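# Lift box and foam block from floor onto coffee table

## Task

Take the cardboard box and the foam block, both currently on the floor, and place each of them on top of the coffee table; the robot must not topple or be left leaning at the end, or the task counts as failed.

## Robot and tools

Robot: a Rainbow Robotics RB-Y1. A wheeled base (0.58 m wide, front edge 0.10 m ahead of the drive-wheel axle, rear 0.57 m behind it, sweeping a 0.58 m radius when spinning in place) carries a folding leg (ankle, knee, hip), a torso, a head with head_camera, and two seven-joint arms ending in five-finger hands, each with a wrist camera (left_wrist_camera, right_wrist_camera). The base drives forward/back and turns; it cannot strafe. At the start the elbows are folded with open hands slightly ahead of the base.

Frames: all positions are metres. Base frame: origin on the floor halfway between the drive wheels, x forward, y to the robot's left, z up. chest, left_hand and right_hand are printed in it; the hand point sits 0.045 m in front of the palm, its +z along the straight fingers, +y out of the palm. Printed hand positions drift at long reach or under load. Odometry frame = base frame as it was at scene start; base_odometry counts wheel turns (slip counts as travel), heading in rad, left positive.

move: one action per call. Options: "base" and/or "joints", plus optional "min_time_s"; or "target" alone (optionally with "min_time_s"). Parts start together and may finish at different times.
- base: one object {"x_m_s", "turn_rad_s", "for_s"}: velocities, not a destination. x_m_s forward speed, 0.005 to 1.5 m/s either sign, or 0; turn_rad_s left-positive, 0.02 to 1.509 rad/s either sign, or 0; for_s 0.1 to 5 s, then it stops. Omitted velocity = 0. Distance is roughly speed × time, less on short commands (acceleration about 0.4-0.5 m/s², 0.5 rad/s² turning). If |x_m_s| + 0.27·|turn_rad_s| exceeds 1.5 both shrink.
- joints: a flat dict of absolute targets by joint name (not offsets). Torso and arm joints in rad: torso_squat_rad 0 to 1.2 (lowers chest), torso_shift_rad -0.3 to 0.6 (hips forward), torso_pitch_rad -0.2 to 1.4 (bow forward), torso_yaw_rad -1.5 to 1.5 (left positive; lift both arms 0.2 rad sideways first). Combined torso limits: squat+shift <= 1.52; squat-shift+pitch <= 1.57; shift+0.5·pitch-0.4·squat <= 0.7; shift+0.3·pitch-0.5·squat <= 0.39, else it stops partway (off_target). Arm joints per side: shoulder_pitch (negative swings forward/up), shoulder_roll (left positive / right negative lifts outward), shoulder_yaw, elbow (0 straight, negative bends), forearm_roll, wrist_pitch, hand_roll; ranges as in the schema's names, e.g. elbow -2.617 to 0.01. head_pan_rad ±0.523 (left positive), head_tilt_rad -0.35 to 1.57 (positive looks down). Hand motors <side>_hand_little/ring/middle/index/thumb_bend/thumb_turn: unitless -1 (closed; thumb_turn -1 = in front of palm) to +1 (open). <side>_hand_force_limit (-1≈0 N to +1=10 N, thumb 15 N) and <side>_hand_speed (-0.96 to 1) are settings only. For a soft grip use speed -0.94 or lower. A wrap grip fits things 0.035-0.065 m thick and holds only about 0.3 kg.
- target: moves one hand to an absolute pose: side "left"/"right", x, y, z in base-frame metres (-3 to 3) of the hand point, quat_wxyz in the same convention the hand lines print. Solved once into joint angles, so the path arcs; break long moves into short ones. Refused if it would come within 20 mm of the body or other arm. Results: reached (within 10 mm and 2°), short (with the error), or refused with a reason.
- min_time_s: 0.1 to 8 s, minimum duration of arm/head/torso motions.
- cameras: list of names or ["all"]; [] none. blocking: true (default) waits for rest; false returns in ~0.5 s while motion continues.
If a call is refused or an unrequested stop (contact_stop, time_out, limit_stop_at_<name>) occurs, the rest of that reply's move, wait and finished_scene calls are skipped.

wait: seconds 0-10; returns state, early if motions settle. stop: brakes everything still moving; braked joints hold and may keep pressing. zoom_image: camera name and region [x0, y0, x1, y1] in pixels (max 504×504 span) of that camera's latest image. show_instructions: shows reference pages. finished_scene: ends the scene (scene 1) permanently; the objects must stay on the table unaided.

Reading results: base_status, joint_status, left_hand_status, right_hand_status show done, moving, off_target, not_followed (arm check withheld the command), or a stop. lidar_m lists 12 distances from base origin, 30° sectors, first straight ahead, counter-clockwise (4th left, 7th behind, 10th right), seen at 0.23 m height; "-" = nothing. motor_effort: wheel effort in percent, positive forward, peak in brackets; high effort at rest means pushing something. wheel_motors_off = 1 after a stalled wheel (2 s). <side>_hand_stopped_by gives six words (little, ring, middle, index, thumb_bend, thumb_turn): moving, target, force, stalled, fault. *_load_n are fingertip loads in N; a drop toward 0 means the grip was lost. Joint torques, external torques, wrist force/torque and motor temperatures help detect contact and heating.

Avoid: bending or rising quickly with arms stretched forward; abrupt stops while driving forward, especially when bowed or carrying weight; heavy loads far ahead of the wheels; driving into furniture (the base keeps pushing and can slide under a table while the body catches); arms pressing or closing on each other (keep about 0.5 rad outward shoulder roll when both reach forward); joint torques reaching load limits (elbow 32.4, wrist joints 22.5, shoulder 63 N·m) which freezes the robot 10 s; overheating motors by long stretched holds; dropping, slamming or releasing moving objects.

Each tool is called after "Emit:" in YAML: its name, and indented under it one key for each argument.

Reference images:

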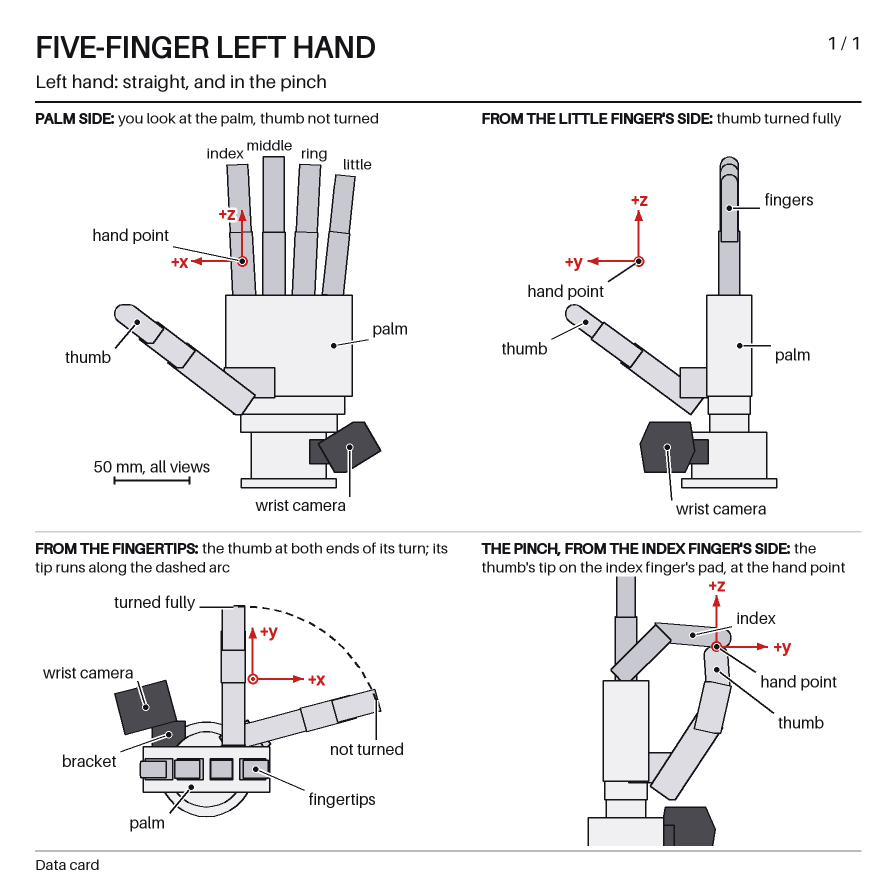

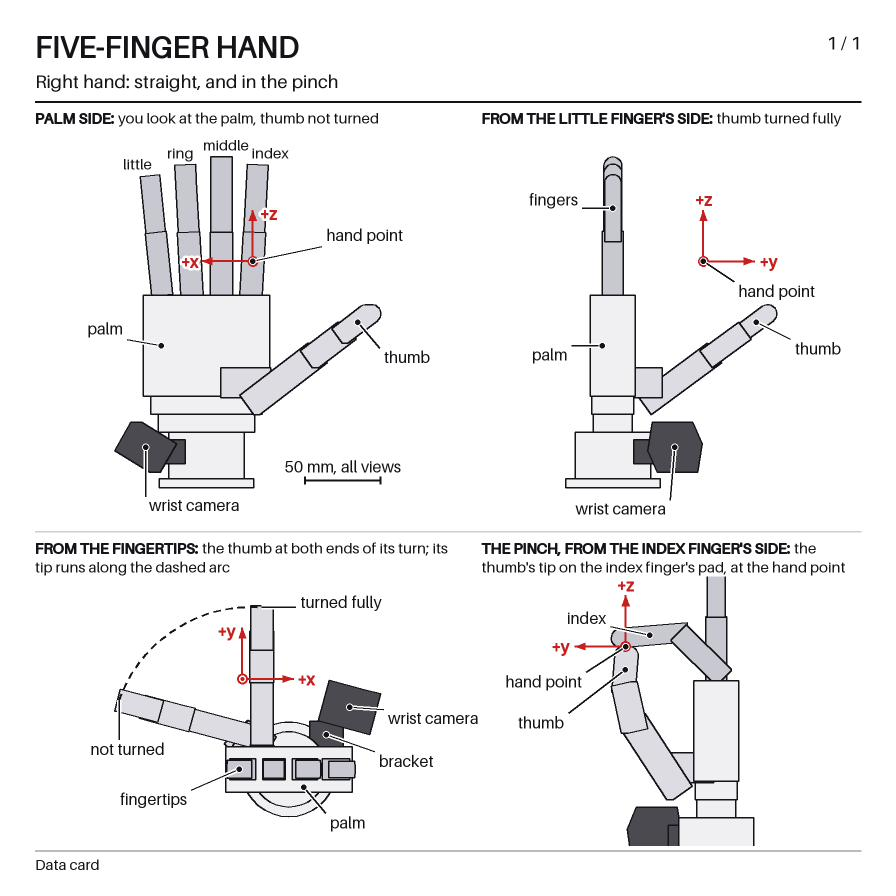

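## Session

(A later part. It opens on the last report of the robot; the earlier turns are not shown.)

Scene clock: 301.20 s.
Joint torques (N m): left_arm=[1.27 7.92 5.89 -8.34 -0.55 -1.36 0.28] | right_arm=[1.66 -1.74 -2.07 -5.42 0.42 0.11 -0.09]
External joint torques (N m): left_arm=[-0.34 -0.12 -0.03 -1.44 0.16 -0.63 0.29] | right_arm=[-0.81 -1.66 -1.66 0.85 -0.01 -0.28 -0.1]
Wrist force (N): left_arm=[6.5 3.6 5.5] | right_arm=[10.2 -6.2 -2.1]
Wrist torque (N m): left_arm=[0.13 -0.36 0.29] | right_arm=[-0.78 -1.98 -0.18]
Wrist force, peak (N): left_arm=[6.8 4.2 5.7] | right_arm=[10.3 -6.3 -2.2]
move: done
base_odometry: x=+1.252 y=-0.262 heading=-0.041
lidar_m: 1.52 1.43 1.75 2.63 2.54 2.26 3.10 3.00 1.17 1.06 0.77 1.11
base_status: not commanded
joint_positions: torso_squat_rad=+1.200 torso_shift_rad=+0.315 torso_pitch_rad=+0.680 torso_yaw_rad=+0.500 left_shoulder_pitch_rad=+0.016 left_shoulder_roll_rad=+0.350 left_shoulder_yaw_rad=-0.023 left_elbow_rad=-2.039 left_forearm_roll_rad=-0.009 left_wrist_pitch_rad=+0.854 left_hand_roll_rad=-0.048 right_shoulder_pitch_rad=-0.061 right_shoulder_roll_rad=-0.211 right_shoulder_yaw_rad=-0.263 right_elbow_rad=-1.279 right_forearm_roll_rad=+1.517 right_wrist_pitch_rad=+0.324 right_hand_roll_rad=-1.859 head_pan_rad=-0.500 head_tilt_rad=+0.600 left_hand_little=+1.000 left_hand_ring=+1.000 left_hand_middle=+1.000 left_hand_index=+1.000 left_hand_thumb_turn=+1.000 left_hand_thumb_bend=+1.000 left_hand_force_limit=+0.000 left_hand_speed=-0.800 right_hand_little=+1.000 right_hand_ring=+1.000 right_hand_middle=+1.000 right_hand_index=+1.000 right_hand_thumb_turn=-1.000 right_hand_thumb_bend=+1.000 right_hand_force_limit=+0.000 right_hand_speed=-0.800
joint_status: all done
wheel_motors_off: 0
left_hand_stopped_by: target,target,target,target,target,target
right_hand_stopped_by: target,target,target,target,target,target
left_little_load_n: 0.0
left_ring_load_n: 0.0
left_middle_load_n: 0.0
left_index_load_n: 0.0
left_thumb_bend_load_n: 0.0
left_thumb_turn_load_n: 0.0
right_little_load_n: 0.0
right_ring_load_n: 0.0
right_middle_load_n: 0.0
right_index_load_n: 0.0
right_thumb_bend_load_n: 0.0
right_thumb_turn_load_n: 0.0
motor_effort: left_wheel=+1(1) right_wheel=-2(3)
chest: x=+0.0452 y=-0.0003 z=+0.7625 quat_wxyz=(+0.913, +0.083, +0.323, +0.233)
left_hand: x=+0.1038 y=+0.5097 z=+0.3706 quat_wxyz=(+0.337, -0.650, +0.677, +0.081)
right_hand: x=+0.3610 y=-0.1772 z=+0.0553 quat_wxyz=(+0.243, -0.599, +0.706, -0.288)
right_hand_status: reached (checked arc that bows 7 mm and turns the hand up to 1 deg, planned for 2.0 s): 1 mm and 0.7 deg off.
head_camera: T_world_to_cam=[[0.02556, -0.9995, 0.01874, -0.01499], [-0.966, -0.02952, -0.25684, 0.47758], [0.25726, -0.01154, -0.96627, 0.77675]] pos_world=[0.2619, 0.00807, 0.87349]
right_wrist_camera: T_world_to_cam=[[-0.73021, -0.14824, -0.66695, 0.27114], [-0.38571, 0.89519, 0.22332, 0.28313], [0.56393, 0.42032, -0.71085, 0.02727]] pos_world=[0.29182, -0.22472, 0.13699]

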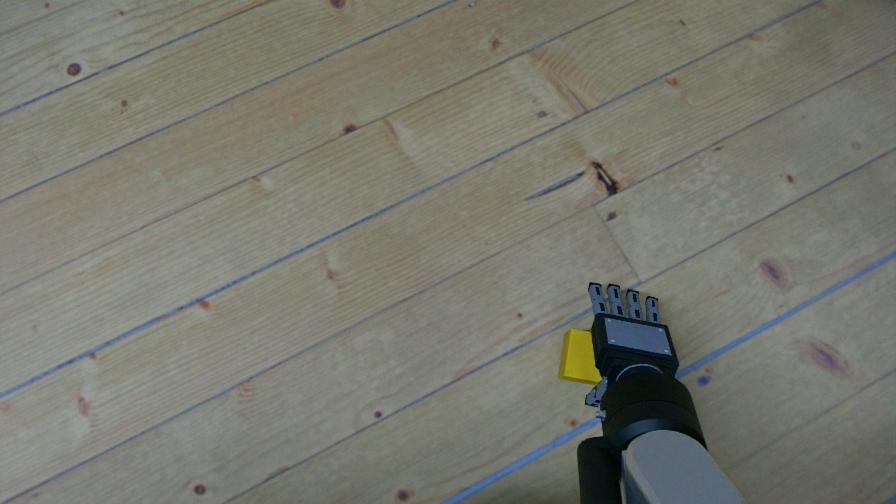

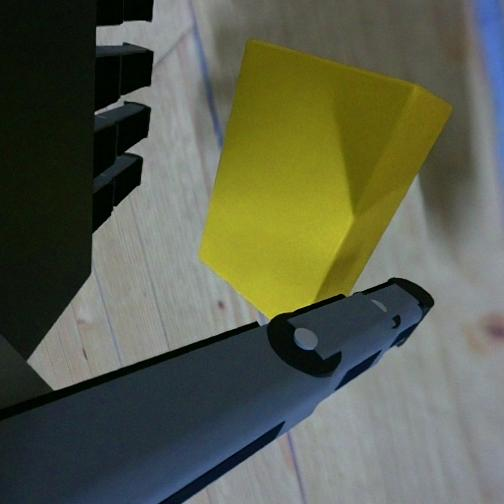

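Emit:
move:
  target: {"side": "right", "x": 0.364, "y": -0.177, "z": 0.045, "quat_wxyz": [0.2474, -0.5973, 0.7049, -0.2920]}
  min_time_s: 1.5
  cameras: []

Emit:
move:
  target: {"side": "right", "x": 0.364, "y": -0.177, "z": 0.038, "quat_wxyz": [0.2474, -0.5973, 0.7049, -0.2920]}
  min_time_s: 1.5
  cameras: ["head_camera", "right_wrist_camera"]

Scene clock: 308.63 s.
Joint torques (N m): left_arm=[1.75 7.81 5.31 -8.3 -0.67 -0.95 0.21] | right_arm=[1.31 -1.7 1.03 -5.03 0.38 1.07 -0.16]
External joint torques (N m): left_arm=[0.14 -0.22 -0.6 -1.4 0.05 -0.22 0.22] | right_arm=[-0.79 -1.34 1.46 0.9 -0.05 0.47 -0.17]
Wrist force (N): left_arm=[6.1 4.1 5.3] | right_arm=[9.9 -5.9 -2.3]
Wrist torque (N m): left_arm=[0.24 -0.30 0.24] | right_arm=[-0.73 -1.92 -0.18]
Wrist force, peak (N): left_arm=[6.7 4.5 5.8] | right_arm=[10.4 -6.3 -2.2]
move: done
base_odometry: x=+1.252 y=-0.262 heading=-0.041
lidar_m: 1.52 1.42 1.75 2.64 2.54 2.27 3.10 3.00 1.18 1.07 0.77 1.11
base_status: not commanded
joint_positions: torso_squat_rad=+1.200 torso_shift_rad=+0.315 torso_pitch_rad=+0.680 torso_yaw_rad=+0.500 left_shoulder_pitch_rad=+0.016 left_shoulder_roll_rad=+0.350 left_shoulder_yaw_rad=-0.023 left_elbow_rad=-2.039 left_forearm_roll_rad=-0.009 left_wrist_pitch_rad=+0.854 left_hand_roll_rad=-0.048 right_shoulder_pitch_rad=-0.097 right_shoulder_roll_rad=-0.244 right_shoulder_yaw_rad=-0.232 right_elbow_rad=-1.193 right_forearm_roll_rad=+1.626 right_wrist_pitch_rad=+0.353 right_hand_roll_rad=-2.009 head_pan_rad=-0.500 head_tilt_rad=+0.600 left_hand_little=+1.000 left_hand_ring=+1.000 left_hand_middle=+1.000 left_hand_index=+1.000 left_hand_thumb_turn=+1.000 left_hand_thumb_bend=+1.000 left_hand_force_limit=+0.000 left_hand_speed=-0.800 right_hand_little=+1.000 right_hand_ring=+1.000 right_hand_middle=+1.000 right_hand_index=+1.000 right_hand_thumb_turn=-1.000 right_hand_thumb_bend=+1.000 right_hand_force_limit=+0.000 right_hand_speed=-0.800
joint_status: all done
wheel_motors_off: 0
left_hand_stopped_by: target,target,target,target,target,target
right_hand_stopped_by: target,target,target,target,target,target
left_little_load_n: 0.0
left_ring_load_n: 0.0
left_middle_load_n: 0.0
left_index_load_n: 0.0
left_thumb_bend_load_n: 0.0
left_thumb_turn_load_n: 0.0
right_little_load_n: 0.0
right_ring_load_n: 0.0
right_middle_load_n: 0.0
right_index_load_n: 0.0
right_thumb_bend_load_n: 0.0
right_thumb_turn_load_n: 0.0
motor_effort: left_wheel=+1(1) right_wheel=+0(4)
chest: x=+0.0452 y=-0.0003 z=+0.7625 quat_wxyz=(+0.913, +0.083, +0.323, +0.233)
left_hand: x=+0.1038 y=+0.5097 z=+0.3706 quat_wxyz=(+0.337, -0.650, +0.677, +0.081)
right_hand: x=+0.3640 y=-0.1770 z=+0.0453 quat_wxyz=(+0.245, -0.598, +0.706, -0.291)
right_hand_status: reached (checked arc that bows 3 mm and turns the hand up to 1 deg, planned for 1.5 s): 0 mm and 0.3 deg off.

Scene clock: 310.47 s.
Joint torques (N m): left_arm=[1.39 8.09 6.04 -8.46 -0.53 -1.22 0.14] | right_arm=[0.8 -2.15 1.17 -4.86 0.39 1.28 -0.06]
External joint torques (N m): left_arm=[-0.22 0.06 0.13 -1.56 0.19 -0.49 0.16] | right_arm=[-1.11 -1.64 1.61 0.84 -0.04 0.59 -0.06]
Wrist force (N): left_arm=[6.2 3.9 5.3] | right_arm=[10.0 -5.9 -2.1]
Wrist torque (N m): left_arm=[0.20 -0.31 0.25] | right_arm=[-0.75 -1.95 -0.18]
Wrist force, peak (N): left_arm=[6.4 4.4 5.9] | right_arm=[10.4 -6.1 -2.1]
move: done
base_odometry: x=+1.252 y=-0.262 heading=-0.041
lidar_m: 1.53 1.43 1.76 2.63 2.55 2.27 3.10 3.00 1.17 1.06 0.77 1.11
base_status: not commanded
joint_positions: torso_squat_rad=+1.200 torso_shift_rad=+0.315 torso_pitch_rad=+0.680 torso_yaw_rad=+0.500 left_shoulder_pitch_rad=+0.016 left_shoulder_roll_rad=+0.350 left_shoulder_yaw_rad=-0.023 left_elbow_rad=-2.039 left_forearm_roll_rad=-0.009 left_wrist_pitch_rad=+0.854 left_hand_roll_rad=-0.048 right_shoulder_pitch_rad=-0.118 right_shoulder_roll_rad=-0.263 right_shoulder_yaw_rad=-0.213 right_elbow_rad=-1.142 right_forearm_roll_rad=+1.669 right_wrist_pitch_rad=+0.369 right_hand_roll_rad=-2.077 head_pan_rad=-0.500 head_tilt_rad=+0.600 left_hand_little=+1.000 left_hand_ring=+1.000 left_hand_middle=+1.000 left_hand_index=+1.000 left_hand_thumb_turn=+1.000 left_hand_thumb_bend=+1.000 left_hand_force_limit=+0.000 left_hand_speed=-0.800 right_hand_little=+1.000 right_hand_ring=+1.000 right_hand_middle=+1.000 right_hand_index=+1.000 right_hand_thumb_turn=-1.000 right_hand_thumb_bend=+1.000 right_hand_force_limit=+0.000 right_hand_speed=-0.800
joint_status: all done
wheel_motors_off: 0
left_hand_stopped_by: target,target,target,target,target,target
right_hand_stopped_by: target,target,target,target,target,target
left_little_load_n: 0.0
left_ring_load_n: 0.0
left_middle_load_n: 0.0
left_index_load_n: 0.0
left_thumb_bend_load_n: 0.0
left_thumb_turn_load_n: 0.0
right_little_load_n: 0.0
right_ring_load_n: 0.0
right_middle_load_n: 0.0
right_index_load_n: 0.0
right_thumb_bend_load_n: 0.0
right_thumb_turn_load_n: 0.0
motor_effort: left_wheel=+0(1) right_wheel=-1(4)
chest: x=+0.0452 y=-0.0003 z=+0.7625 quat_wxyz=(+0.913, +0.083, +0.323, +0.233)
left_hand: x=+0.1038 y=+0.5097 z=+0.3706 quat_wxyz=(+0.337, -0.650, +0.677, +0.081)
right_hand: x=+0.3640 y=-0.1774 z=+0.0389 quat_wxyz=(+0.244, -0.598, +0.706, -0.290)
right_hand_status: reached (checked arc that bows 2 mm and turns the hand up to 0 deg, planned for 1.5 s): 1 mm and 0.4 deg off.
head_camera: T_world_to_cam=[[0.02556, -0.9995, 0.01874, -0.01499], [-0.966, -0.02952, -0.25684, 0.47758], [0.25726, -0.01154, -0.96627, 0.77675]] pos_world=[0.2619, 0.00807, 0.87349]
right_wrist_camera: T_world_to_cam=[[-0.72694, -0.14853, -0.67045, 0.26115], [-0.38573, 0.89607, 0.21972, 0.28842], [0.56813, 0.41833, -0.70868, 0.0121]] pos_world=[0.29422, -0.22472, 0.12029]

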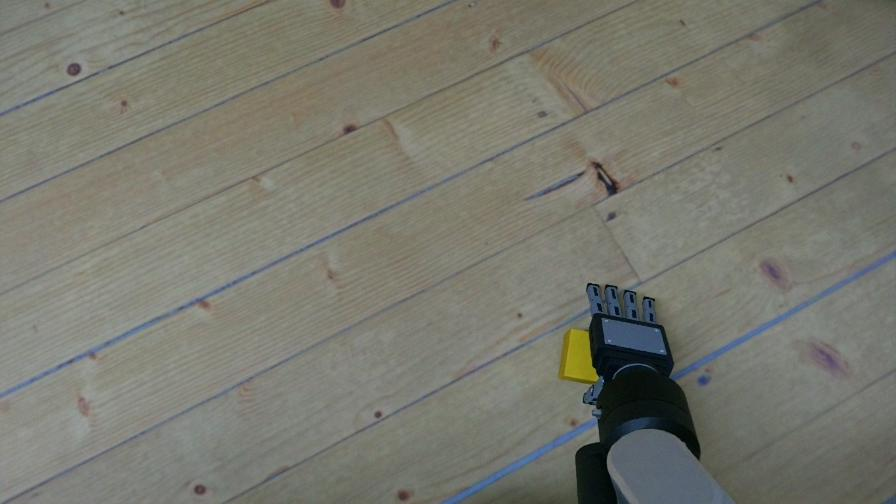

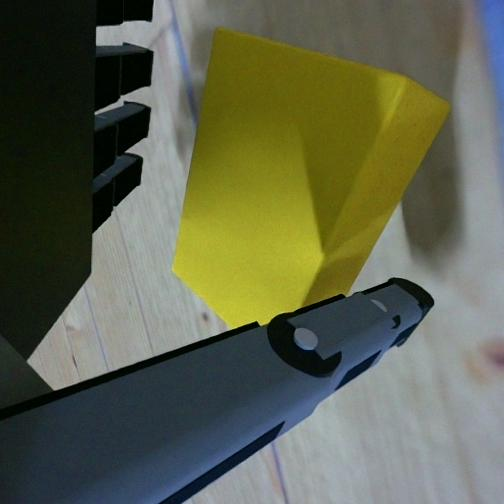

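Emit:
move:
  joints: {"right_hand_index": 0.35, "right_hand_middle": 0.35, "right_hand_speed": -0.88, "right_hand_force_limit": -0.5}
  cameras: ["right_wrist_camera"]

Scene clock: 314.70 s.
Joint torques (N m): left_arm=[1.51 8.22 6.07 -8.37 -0.33 -1.14 0.1] | right_arm=[0.78 -2.02 0.53 -4.78 0.41 1.14 -0.13]
External joint torques (N m): left_arm=[-0.1 0.19 0.16 -1.47 0.39 -0.41 0.11] | right_arm=[-1.14 -1.5 0.97 0.92 -0.02 0.45 -0.14]
Wrist force (N): left_arm=[6.4 4.1 5.6] | right_arm=[10.1 -6.0 -2.1]
Wrist torque (N m): left_arm=[0.19 -0.32 0.27] | right_arm=[-0.77 -1.96 -0.18]
Wrist force, peak (N): left_arm=[7.0 4.0 5.7] | right_arm=[10.3 -6.3 -2.2]
move: done
base_odometry: x=+1.252 y=-0.262 heading=-0.041
lidar_m: 1.53 1.42 1.75 2.64 2.54 2.26 3.10 2.99 1.18 1.07 0.78 1.12
base_status: not commanded
joint_positions: torso_squat_rad=+1.200 torso_shift_rad=+0.315 torso_pitch_rad=+0.680 torso_yaw_rad=+0.500 left_shoulder_pitch_rad=+0.016 left_shoulder_roll_rad=+0.350 left_shoulder_yaw_rad=-0.023 left_elbow_rad=-2.039 left_forearm_roll_rad=-0.009 left_wrist_pitch_rad=+0.854 left_hand_roll_rad=-0.048 right_shoulder_pitch_rad=-0.118 right_shoulder_roll_rad=-0.263 right_shoulder_yaw_rad=-0.213 right_elbow_rad=-1.142 right_forearm_roll_rad=+1.669 right_wrist_pitch_rad=+0.369 right_hand_roll_rad=-2.077 head_pan_rad=-0.500 head_tilt_rad=+0.600 left_hand_little=+1.000 left_hand_ring=+1.000 left_hand_middle=+1.000 left_hand_index=+1.000 left_hand_thumb_turn=+1.000 left_hand_thumb_bend=+1.000 left_hand_force_limit=+0.000 left_hand_speed=-0.800 right_hand_little=+1.000 right_hand_ring=+1.000 right_hand_middle=+0.350 right_hand_index=+0.350 right_hand_thumb_turn=-1.000 right_hand_thumb_bend=+1.000 right_hand_force_limit=-0.500 right_hand_speed=-0.880
joint_status: all done
wheel_motors_off: 0
left_hand_stopped_by: target,target,target,target,target,target
right_hand_stopped_by: target,target,target,target,target,target
left_little_load_n: 0.0
left_ring_load_n: 0.0
left_middle_load_n: 0.0
left_index_load_n: 0.0
left_thumb_bend_load_n: -0.5
left_thumb_turn_load_n: 0.0
right_little_load_n: 0.0
right_ring_load_n: 0.0
right_middle_load_n: 0.0
right_index_load_n: 0.0
right_thumb_bend_load_n: -0.5
right_thumb_turn_load_n: 0.0
motor_effort: left_wheel=+1(1) right_wheel=-3(4)
chest: x=+0.0452 y=-0.0003 z=+0.7625 quat_wxyz=(+0.913, +0.083, +0.323, +0.233)
left_hand: x=+0.1038 y=+0.5097 z=+0.3706 quat_wxyz=(+0.337, -0.650, +0.677, +0.081)
right_hand: x=+0.3640 y=-0.1774 z=+0.0389 quat_wxyz=(+0.244, -0.598, +0.706, -0.290)
right_wrist_camera: T_world_to_cam=[[-0.72694, -0.14853, -0.67045, 0.26115], [-0.38573, 0.89607, 0.21972, 0.28842], [0.56813, 0.41833, -0.70868, 0.0121]] pos_world=[0.29422, -0.22472, 0.12029]

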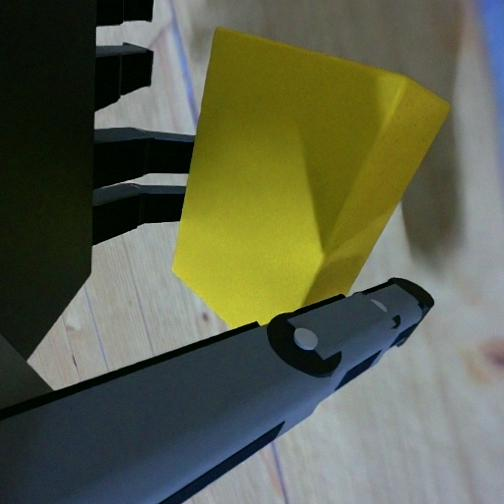

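Emit:
move:
  joints: {"right_hand_thumb_bend": 0.75}
  cameras: []

Emit:
move:
  joints: {"right_hand_index": -0.15, "right_hand_middle": -0.15, "right_hand_speed": -0.92}
  cameras: ["right_wrist_camera"]

Scene clock: 319.00 s.
Joint torques (N m): left_arm=[1.88 8.4 6.04 -8.34 -0.57 -0.96 0.09] | right_arm=[0.78 -2 0.74 -4.72 0.48 1.15 -0.1]
External joint torques (N m): left_arm=[0.27 0.37 0.13 -1.44 0.14 -0.23 0.1] | right_arm=[-1.14 -1.48 1.18 0.98 0.05 0.46 -0.1]
Wrist force (N): left_arm=[6.3 4.5 5.0] | right_arm=[10.2 -6.1 -2.2]
Wrist torque (N m): left_arm=[0.30 -0.34 0.24] | right_arm=[-0.77 -1.97 -0.16]
Wrist force, peak (N): left_arm=[6.7 4.1 5.9] | right_arm=[10.3 -6.2 -2.2]
move: done
base_odometry: x=+1.252 y=-0.262 heading=-0.041
lidar_m: 1.52 1.43 1.75 2.63 2.54 2.26 3.09 2.99 1.18 1.06 0.79 1.12
base_status: not commanded
joint_positions: torso_squat_rad=+1.200 torso_shift_rad=+0.315 torso_pitch_rad=+0.680 torso_yaw_rad=+0.500 left_shoulder_pitch_rad=+0.016 left_shoulder_roll_rad=+0.350 left_shoulder_yaw_rad=-0.023 left_elbow_rad=-2.039 left_forearm_roll_rad=-0.009 left_wrist_pitch_rad=+0.854 left_hand_roll_rad=-0.048 right_shoulder_pitch_rad=-0.118 right_shoulder_roll_rad=-0.263 right_shoulder_yaw_rad=-0.213 right_elbow_rad=-1.142 right_forearm_roll_rad=+1.669 right_wrist_pitch_rad=+0.369 right_hand_roll_rad=-2.077 head_pan_rad=-0.500 head_tilt_rad=+0.600 left_hand_little=+1.000 left_hand_ring=+1.000 left_hand_middle=+1.000 left_hand_index=+1.000 left_hand_thumb_turn=+1.000 left_hand_thumb_bend=+1.000 left_hand_force_limit=+0.000 left_hand_speed=-0.800 right_hand_little=+1.000 right_hand_ring=+1.000 right_hand_middle=+0.350 right_hand_index=+0.350 right_hand_thumb_turn=-1.000 right_hand_thumb_bend=+0.750 right_hand_force_limit=-0.500 right_hand_speed=-0.880
joint_status: all done
wheel_motors_off: 0
left_hand_stopped_by: target,target,target,target,target,target
right_hand_stopped_by: target,target,target,target,target,target
left_little_load_n: 0.0
left_ring_load_n: 0.0
left_middle_load_n: 0.0
left_index_load_n: 0.0
left_thumb_bend_load_n: 0.0
left_thumb_turn_load_n: 0.0
right_little_load_n: 0.0
right_ring_load_n: 0.0
right_middle_load_n: 0.0
right_index_load_n: 0.0
right_thumb_bend_load_n: 0.0
right_thumb_turn_load_n: 0.5
motor_effort: left_wheel=+0(1) right_wheel=+0(4)
chest: x=+0.0452 y=-0.0003 z=+0.7625 quat_wxyz=(+0.913, +0.083, +0.323, +0.233)
left_hand: x=+0.1038 y=+0.5097 z=+0.3706 quat_wxyz=(+0.337, -0.650, +0.677, +0.081)
right_hand: x=+0.3640 y=-0.1774 z=+0.0389 quat_wxyz=(+0.244, -0.598, +0.706, -0.290)

Scene clock: 321.17 s.
Joint torques (N m): left_arm=[1.94 8.41 5.52 -8.5 -0.64 -0.95 0.12] | right_arm=[0.68 -1.65 0.86 -4.82 0.4 1.18 -0.15]
External joint torques (N m): left_arm=[0.33 0.37 -0.39 -1.6 0.07 -0.22 0.13] | right_arm=[-1.24 -1.14 1.3 0.88 -0.03 0.49 -0.16]
Wrist force (N): left_arm=[6.6 4.1 5.5] | right_arm=[9.8 -6.1 -2.2]
Wrist torque (N m): left_arm=[0.20 -0.36 0.28] | right_arm=[-0.76 -1.90 -0.18]
Wrist force, peak (N): left_arm=[6.7 4.0 5.8] | right_arm=[10.2 -6.4 -2.1]
move: off_target
base_odometry: x=+1.252 y=-0.262 heading=-0.041
lidar_m: 1.53 1.43 1.76 2.63 2.55 2.27 3.10 2.99 1.18 1.06 0.78 1.12
base_status: not commanded
joint_positions: torso_squat_rad=+1.200 torso_shift_rad=+0.315 torso_pitch_rad=+0.680 torso_yaw_rad=+0.500 left_shoulder_pitch_rad=+0.016 left_shoulder_roll_rad=+0.350 left_shoulder_yaw_rad=-0.023 left_elbow_rad=-2.039 left_forearm_roll_rad=-0.009 left_wrist_pitch_rad=+0.854 left_hand_roll_rad=-0.048 right_shoulder_pitch_rad=-0.118 right_shoulder_roll_rad=-0.263 right_shoulder_yaw_rad=-0.213 right_elbow_rad=-1.141 right_forearm_roll_rad=+1.669 right_wrist_pitch_rad=+0.369 right_hand_roll_rad=-2.077 head_pan_rad=-0.500 head_tilt_rad=+0.600 left_hand_little=+1.000 left_hand_ring=+1.000 left_hand_middle=+1.000 left_hand_index=+1.000 left_hand_thumb_turn=+1.000 left_hand_thumb_bend=+1.000 left_hand_force_limit=+0.000 left_hand_speed=-0.800 right_hand_little=+1.000 right_hand_ring=+1.000 right_hand_middle=+0.225 right_hand_index=+0.202 right_hand_thumb_turn=-1.000 right_hand_thumb_bend=+0.751 right_hand_force_limit=-0.500 right_hand_speed=-0.920
joint_status: right_hand_middle off_target (ended at +0.225, target -0.150); right_hand_index off_target (ended at +0.202, target -0.150); the others done
wheel_motors_off: 0
left_hand_stopped_by: target,target,target,target,target,target
right_hand_stopped_by: target,target,force,force,target,target
left_little_load_n: 0.5
left_ring_load_n: -0.5
left_middle_load_n: 0.0
left_index_load_n: 0.0
left_thumb_bend_load_n: 0.0
left_thumb_turn_load_n: 0.0
right_little_load_n: 0.0
right_ring_load_n: 0.0
right_middle_load_n: 2.0
right_index_load_n: 3.0
right_thumb_bend_load_n: 5.0
right_thumb_turn_load_n: 0.0
motor_effort: left_wheel=+1(1) right_wheel=+1(4)
chest: x=+0.0452 y=-0.0003 z=+0.7625 quat_wxyz=(+0.913, +0.083, +0.323, +0.233)
left_hand: x=+0.1038 y=+0.5097 z=+0.3706 quat_wxyz=(+0.337, -0.650, +0.677, +0.081)
right_hand: x=+0.3640 y=-0.1774 z=+0.0389 quat_wxyz=(+0.244, -0.598, +0.706, -0.290)
right_wrist_camera: T_world_to_cam=[[-0.72694, -0.14853, -0.67045, 0.26115], [-0.38573, 0.89607, 0.21972, 0.28842], [0.56813, 0.41833, -0.70868, 0.0121]] pos_world=[0.29422, -0.22472, 0.12029]

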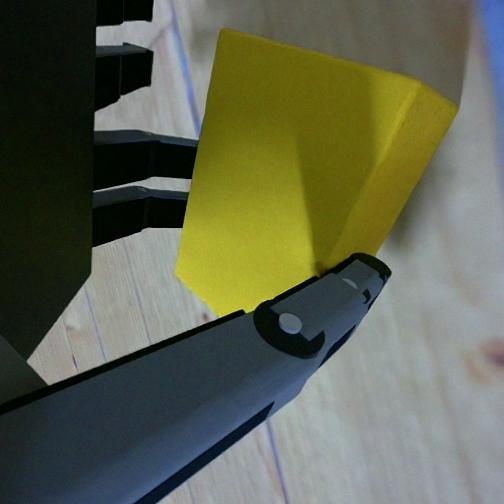

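Emit:
move:
  joints: {"right_hand_index": -0.2, "right_hand_middle": -0.2, "right_hand_speed": -0.94, "right_hand_force_limit": -0.1}
  cameras: []

Emit:
move:
  target: {"side": "right", "x": 0.366, "y": -0.18, "z": 0.075, "quat_wxyz": [0.2474, -0.5973, 0.7049, -0.2920]}
  min_time_s: 2.5
  cameras: ["head_camera", "right_wrist_camera"]

Scene clock: 324.23 s.
Joint torques (N m): left_arm=[1.05 7.87 4.98 -8.41 -0.56 -0.96 0.21] | right_arm=[0.8 -1.73 0.91 -4.71 0.47 1.25 -0.11]
External joint torques (N m): left_arm=[-0.56 -0.16 -0.93 -1.51 0.16 -0.23 0.23] | right_arm=[-1.12 -1.22 1.35 0.98 0.04 0.56 -0.11]
Wrist force (N): left_arm=[6.1 4.1 5.3] | right_arm=[10.2 -6.3 -2.4]
Wrist torque (N m): left_arm=[0.22 -0.29 0.25] | right_arm=[-0.78 -1.96 -0.18]
Wrist force, peak (N): left_arm=[7.0 4.5 5.7] | right_arm=[10.3 -6.3 -2.1]
move: off_target
base_odometry: x=+1.252 y=-0.262 heading=-0.041
lidar_m: 1.52 1.42 1.75 2.64 2.55 2.27 3.10 2.99 1.17 1.06 0.78 1.12
base_status: not commanded
joint_positions: torso_squat_rad=+1.200 torso_shift_rad=+0.315 torso_pitch_rad=+0.680 torso_yaw_rad=+0.500 left_shoulder_pitch_rad=+0.016 left_shoulder_roll_rad=+0.350 left_shoulder_yaw_rad=-0.023 left_elbow_rad=-2.039 left_forearm_roll_rad=-0.009 left_wrist_pitch_rad=+0.854 left_hand_roll_rad=-0.048 right_shoulder_pitch_rad=-0.118 right_shoulder_roll_rad=-0.263 right_shoulder_yaw_rad=-0.213 right_elbow_rad=-1.141 right_forearm_roll_rad=+1.669 right_wrist_pitch_rad=+0.369 right_hand_roll_rad=-2.077 head_pan_rad=-0.500 head_tilt_rad=+0.600 left_hand_little=+1.000 left_hand_ring=+1.000 left_hand_middle=+1.000 left_hand_index=+1.000 left_hand_thumb_turn=+1.000 left_hand_thumb_bend=+1.000 left_hand_force_limit=+0.000 left_hand_speed=-0.800 right_hand_little=+1.000 right_hand_ring=+1.000 right_hand_middle=+0.204 right_hand_index=+0.187 right_hand_thumb_turn=-1.000 right_hand_thumb_bend=+0.752 right_hand_force_limit=-0.100 right_hand_speed=-0.940
joint_status: right_hand_middle off_target (ended at +0.204, target -0.200); right_hand_index off_target (ended at +0.187, target -0.200); the others done
wheel_motors_off: 0
left_hand_stopped_by: target,target,target,target,target,target
right_hand_stopped_by: target,target,force,force,target,target
left_little_load_n: -0.5
left_ring_load_n: 0.0
left_middle_load_n: 0.0
left_index_load_n: 0.0
left_thumb_bend_load_n: 0.0
left_thumb_turn_load_n: -0.5
right_little_load_n: 0.0
right_ring_load_n: 0.0
right_middle_load_n: 5.5
right_index_load_n: 4.5
right_thumb_bend_load_n: 9.0
right_thumb_turn_load_n: 0.0
motor_effort: left_wheel=+0(1) right_wheel=-2(3)
chest: x=+0.0452 y=-0.0003 z=+0.7625 quat_wxyz=(+0.913, +0.083, +0.323, +0.233)
left_hand: x=+0.1038 y=+0.5097 z=+0.3706 quat_wxyz=(+0.337, -0.650, +0.677, +0.081)
right_hand: x=+0.3640 y=-0.1774 z=+0.0389 quat_wxyz=(+0.244, -0.598, +0.706, -0.290)

Scene clock: 327.07 s.
Joint torques (N m): left_arm=[1.52 7.71 5.54 -8.37 -0.37 -1.2 0.4] | right_arm=[3.69 1.84 -1.95 -8.05 -0.11 0.15 0.41]
External joint torques (N m): left_arm=[-0.08 -0.33 -0.37 -1.47 0.34 -0.47 0.41] | right_arm=[0.73 1.78 -1.47 -1.34 -0.55 -0.1 0.4]
Wrist force (N): left_arm=[6.3 4.1 5.5] | right_arm=[10.1 -5.9 -2.2]
Wrist torque (N m): left_arm=[0.22 -0.29 0.27] | right_arm=[-0.74 -1.95 0.00]
Wrist force, peak (N): left_arm=[6.6 4.2 5.8] | right_arm=[9.8 -8.1 -3.0]
move: done
base_odometry: x=+1.252 y=-0.262 heading=-0.041
lidar_m: 1.53 1.42 1.76 2.63 2.53 2.27 3.11 3.00 1.17 1.07 0.78 1.12
base_status: not commanded
joint_positions: torso_squat_rad=+1.200 torso_shift_rad=+0.315 torso_pitch_rad=+0.680 torso_yaw_rad=+0.500 left_shoulder_pitch_rad=+0.016 left_shoulder_roll_rad=+0.350 left_shoulder_yaw_rad=-0.023 left_elbow_rad=-2.039 left_forearm_roll_rad=-0.009 left_wrist_pitch_rad=+0.854 left_hand_roll_rad=-0.048 right_shoulder_pitch_rad=-0.011 right_shoulder_roll_rad=-0.184 right_shoulder_yaw_rad=-0.282 right_elbow_rad=-1.390 right_forearm_roll_rad=+1.449 right_wrist_pitch_rad=+0.308 right_hand_roll_rad=-1.763 head_pan_rad=-0.500 head_tilt_rad=+0.600 left_hand_little=+1.000 left_hand_ring=+1.000 left_hand_middle=+1.000 left_hand_index=+1.000 left_hand_thumb_turn=+1.000 left_hand_thumb_bend=+1.000 left_hand_force_limit=+0.000 left_hand_speed=-0.800 right_hand_little=+1.000 right_hand_ring=+1.000 right_hand_middle=+0.204 right_hand_index=+0.187 right_hand_thumb_turn=-1.000 right_hand_thumb_bend=+0.752 right_hand_force_limit=-0.100 right_hand_speed=-0.940
joint_status: all done
wheel_motors_off: 0
left_hand_stopped_by: target,target,target,target,target,target
right_hand_stopped_by: target,target,force,force,target,target
left_little_load_n: 0.0
left_ring_load_n: -0.5
left_middle_load_n: 0.0
left_index_load_n: 0.0
left_thumb_bend_load_n: 0.0
left_thumb_turn_load_n: 0.0
right_little_load_n: 0.0
right_ring_load_n: 0.0
right_middle_load_n: 5.5
right_index_load_n: 4.5
right_thumb_bend_load_n: 9.5
right_thumb_turn_load_n: 0.0
motor_effort: left_wheel=+0(1) right_wheel=-1(3)
chest: x=+0.0452 y=-0.0003 z=+0.7625 quat_wxyz=(+0.913, +0.083, +0.323, +0.233)
left_hand: x=+0.1038 y=+0.5097 z=+0.3706 quat_wxyz=(+0.337, -0.650, +0.677, +0.081)
right_hand: x=+0.3662 y=-0.1797 z=+0.0751 quat_wxyz=(+0.254, -0.595, +0.703, -0.296)
right_hand_status: reached (checked arc that bows 10 mm and turns the hand up to 2 deg, planned for 2.5 s): 0 mm and 0.9 deg off.
head_camera: T_world_to_cam=[[0.02556, -0.9995, 0.01874, -0.01499], [-0.966, -0.02952, -0.25684, 0.47758], [0.25726, -0.01154, -0.96627, 0.77675]] pos_world=[0.2619, 0.00807, 0.87349]
right_wrist_camera: T_world_to_cam=[[-0.71117, -0.14769, -0.68734, 0.28223], [-0.39297, 0.8942, 0.21446, 0.2861], [0.58294, 0.42262, -0.69396, 0.03163]] pos_world=[0.2947, -0.22752, 0.15458]

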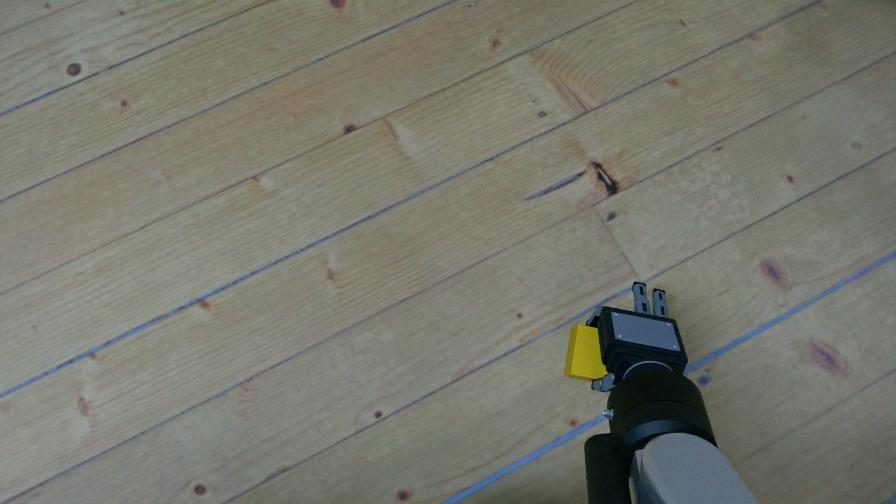

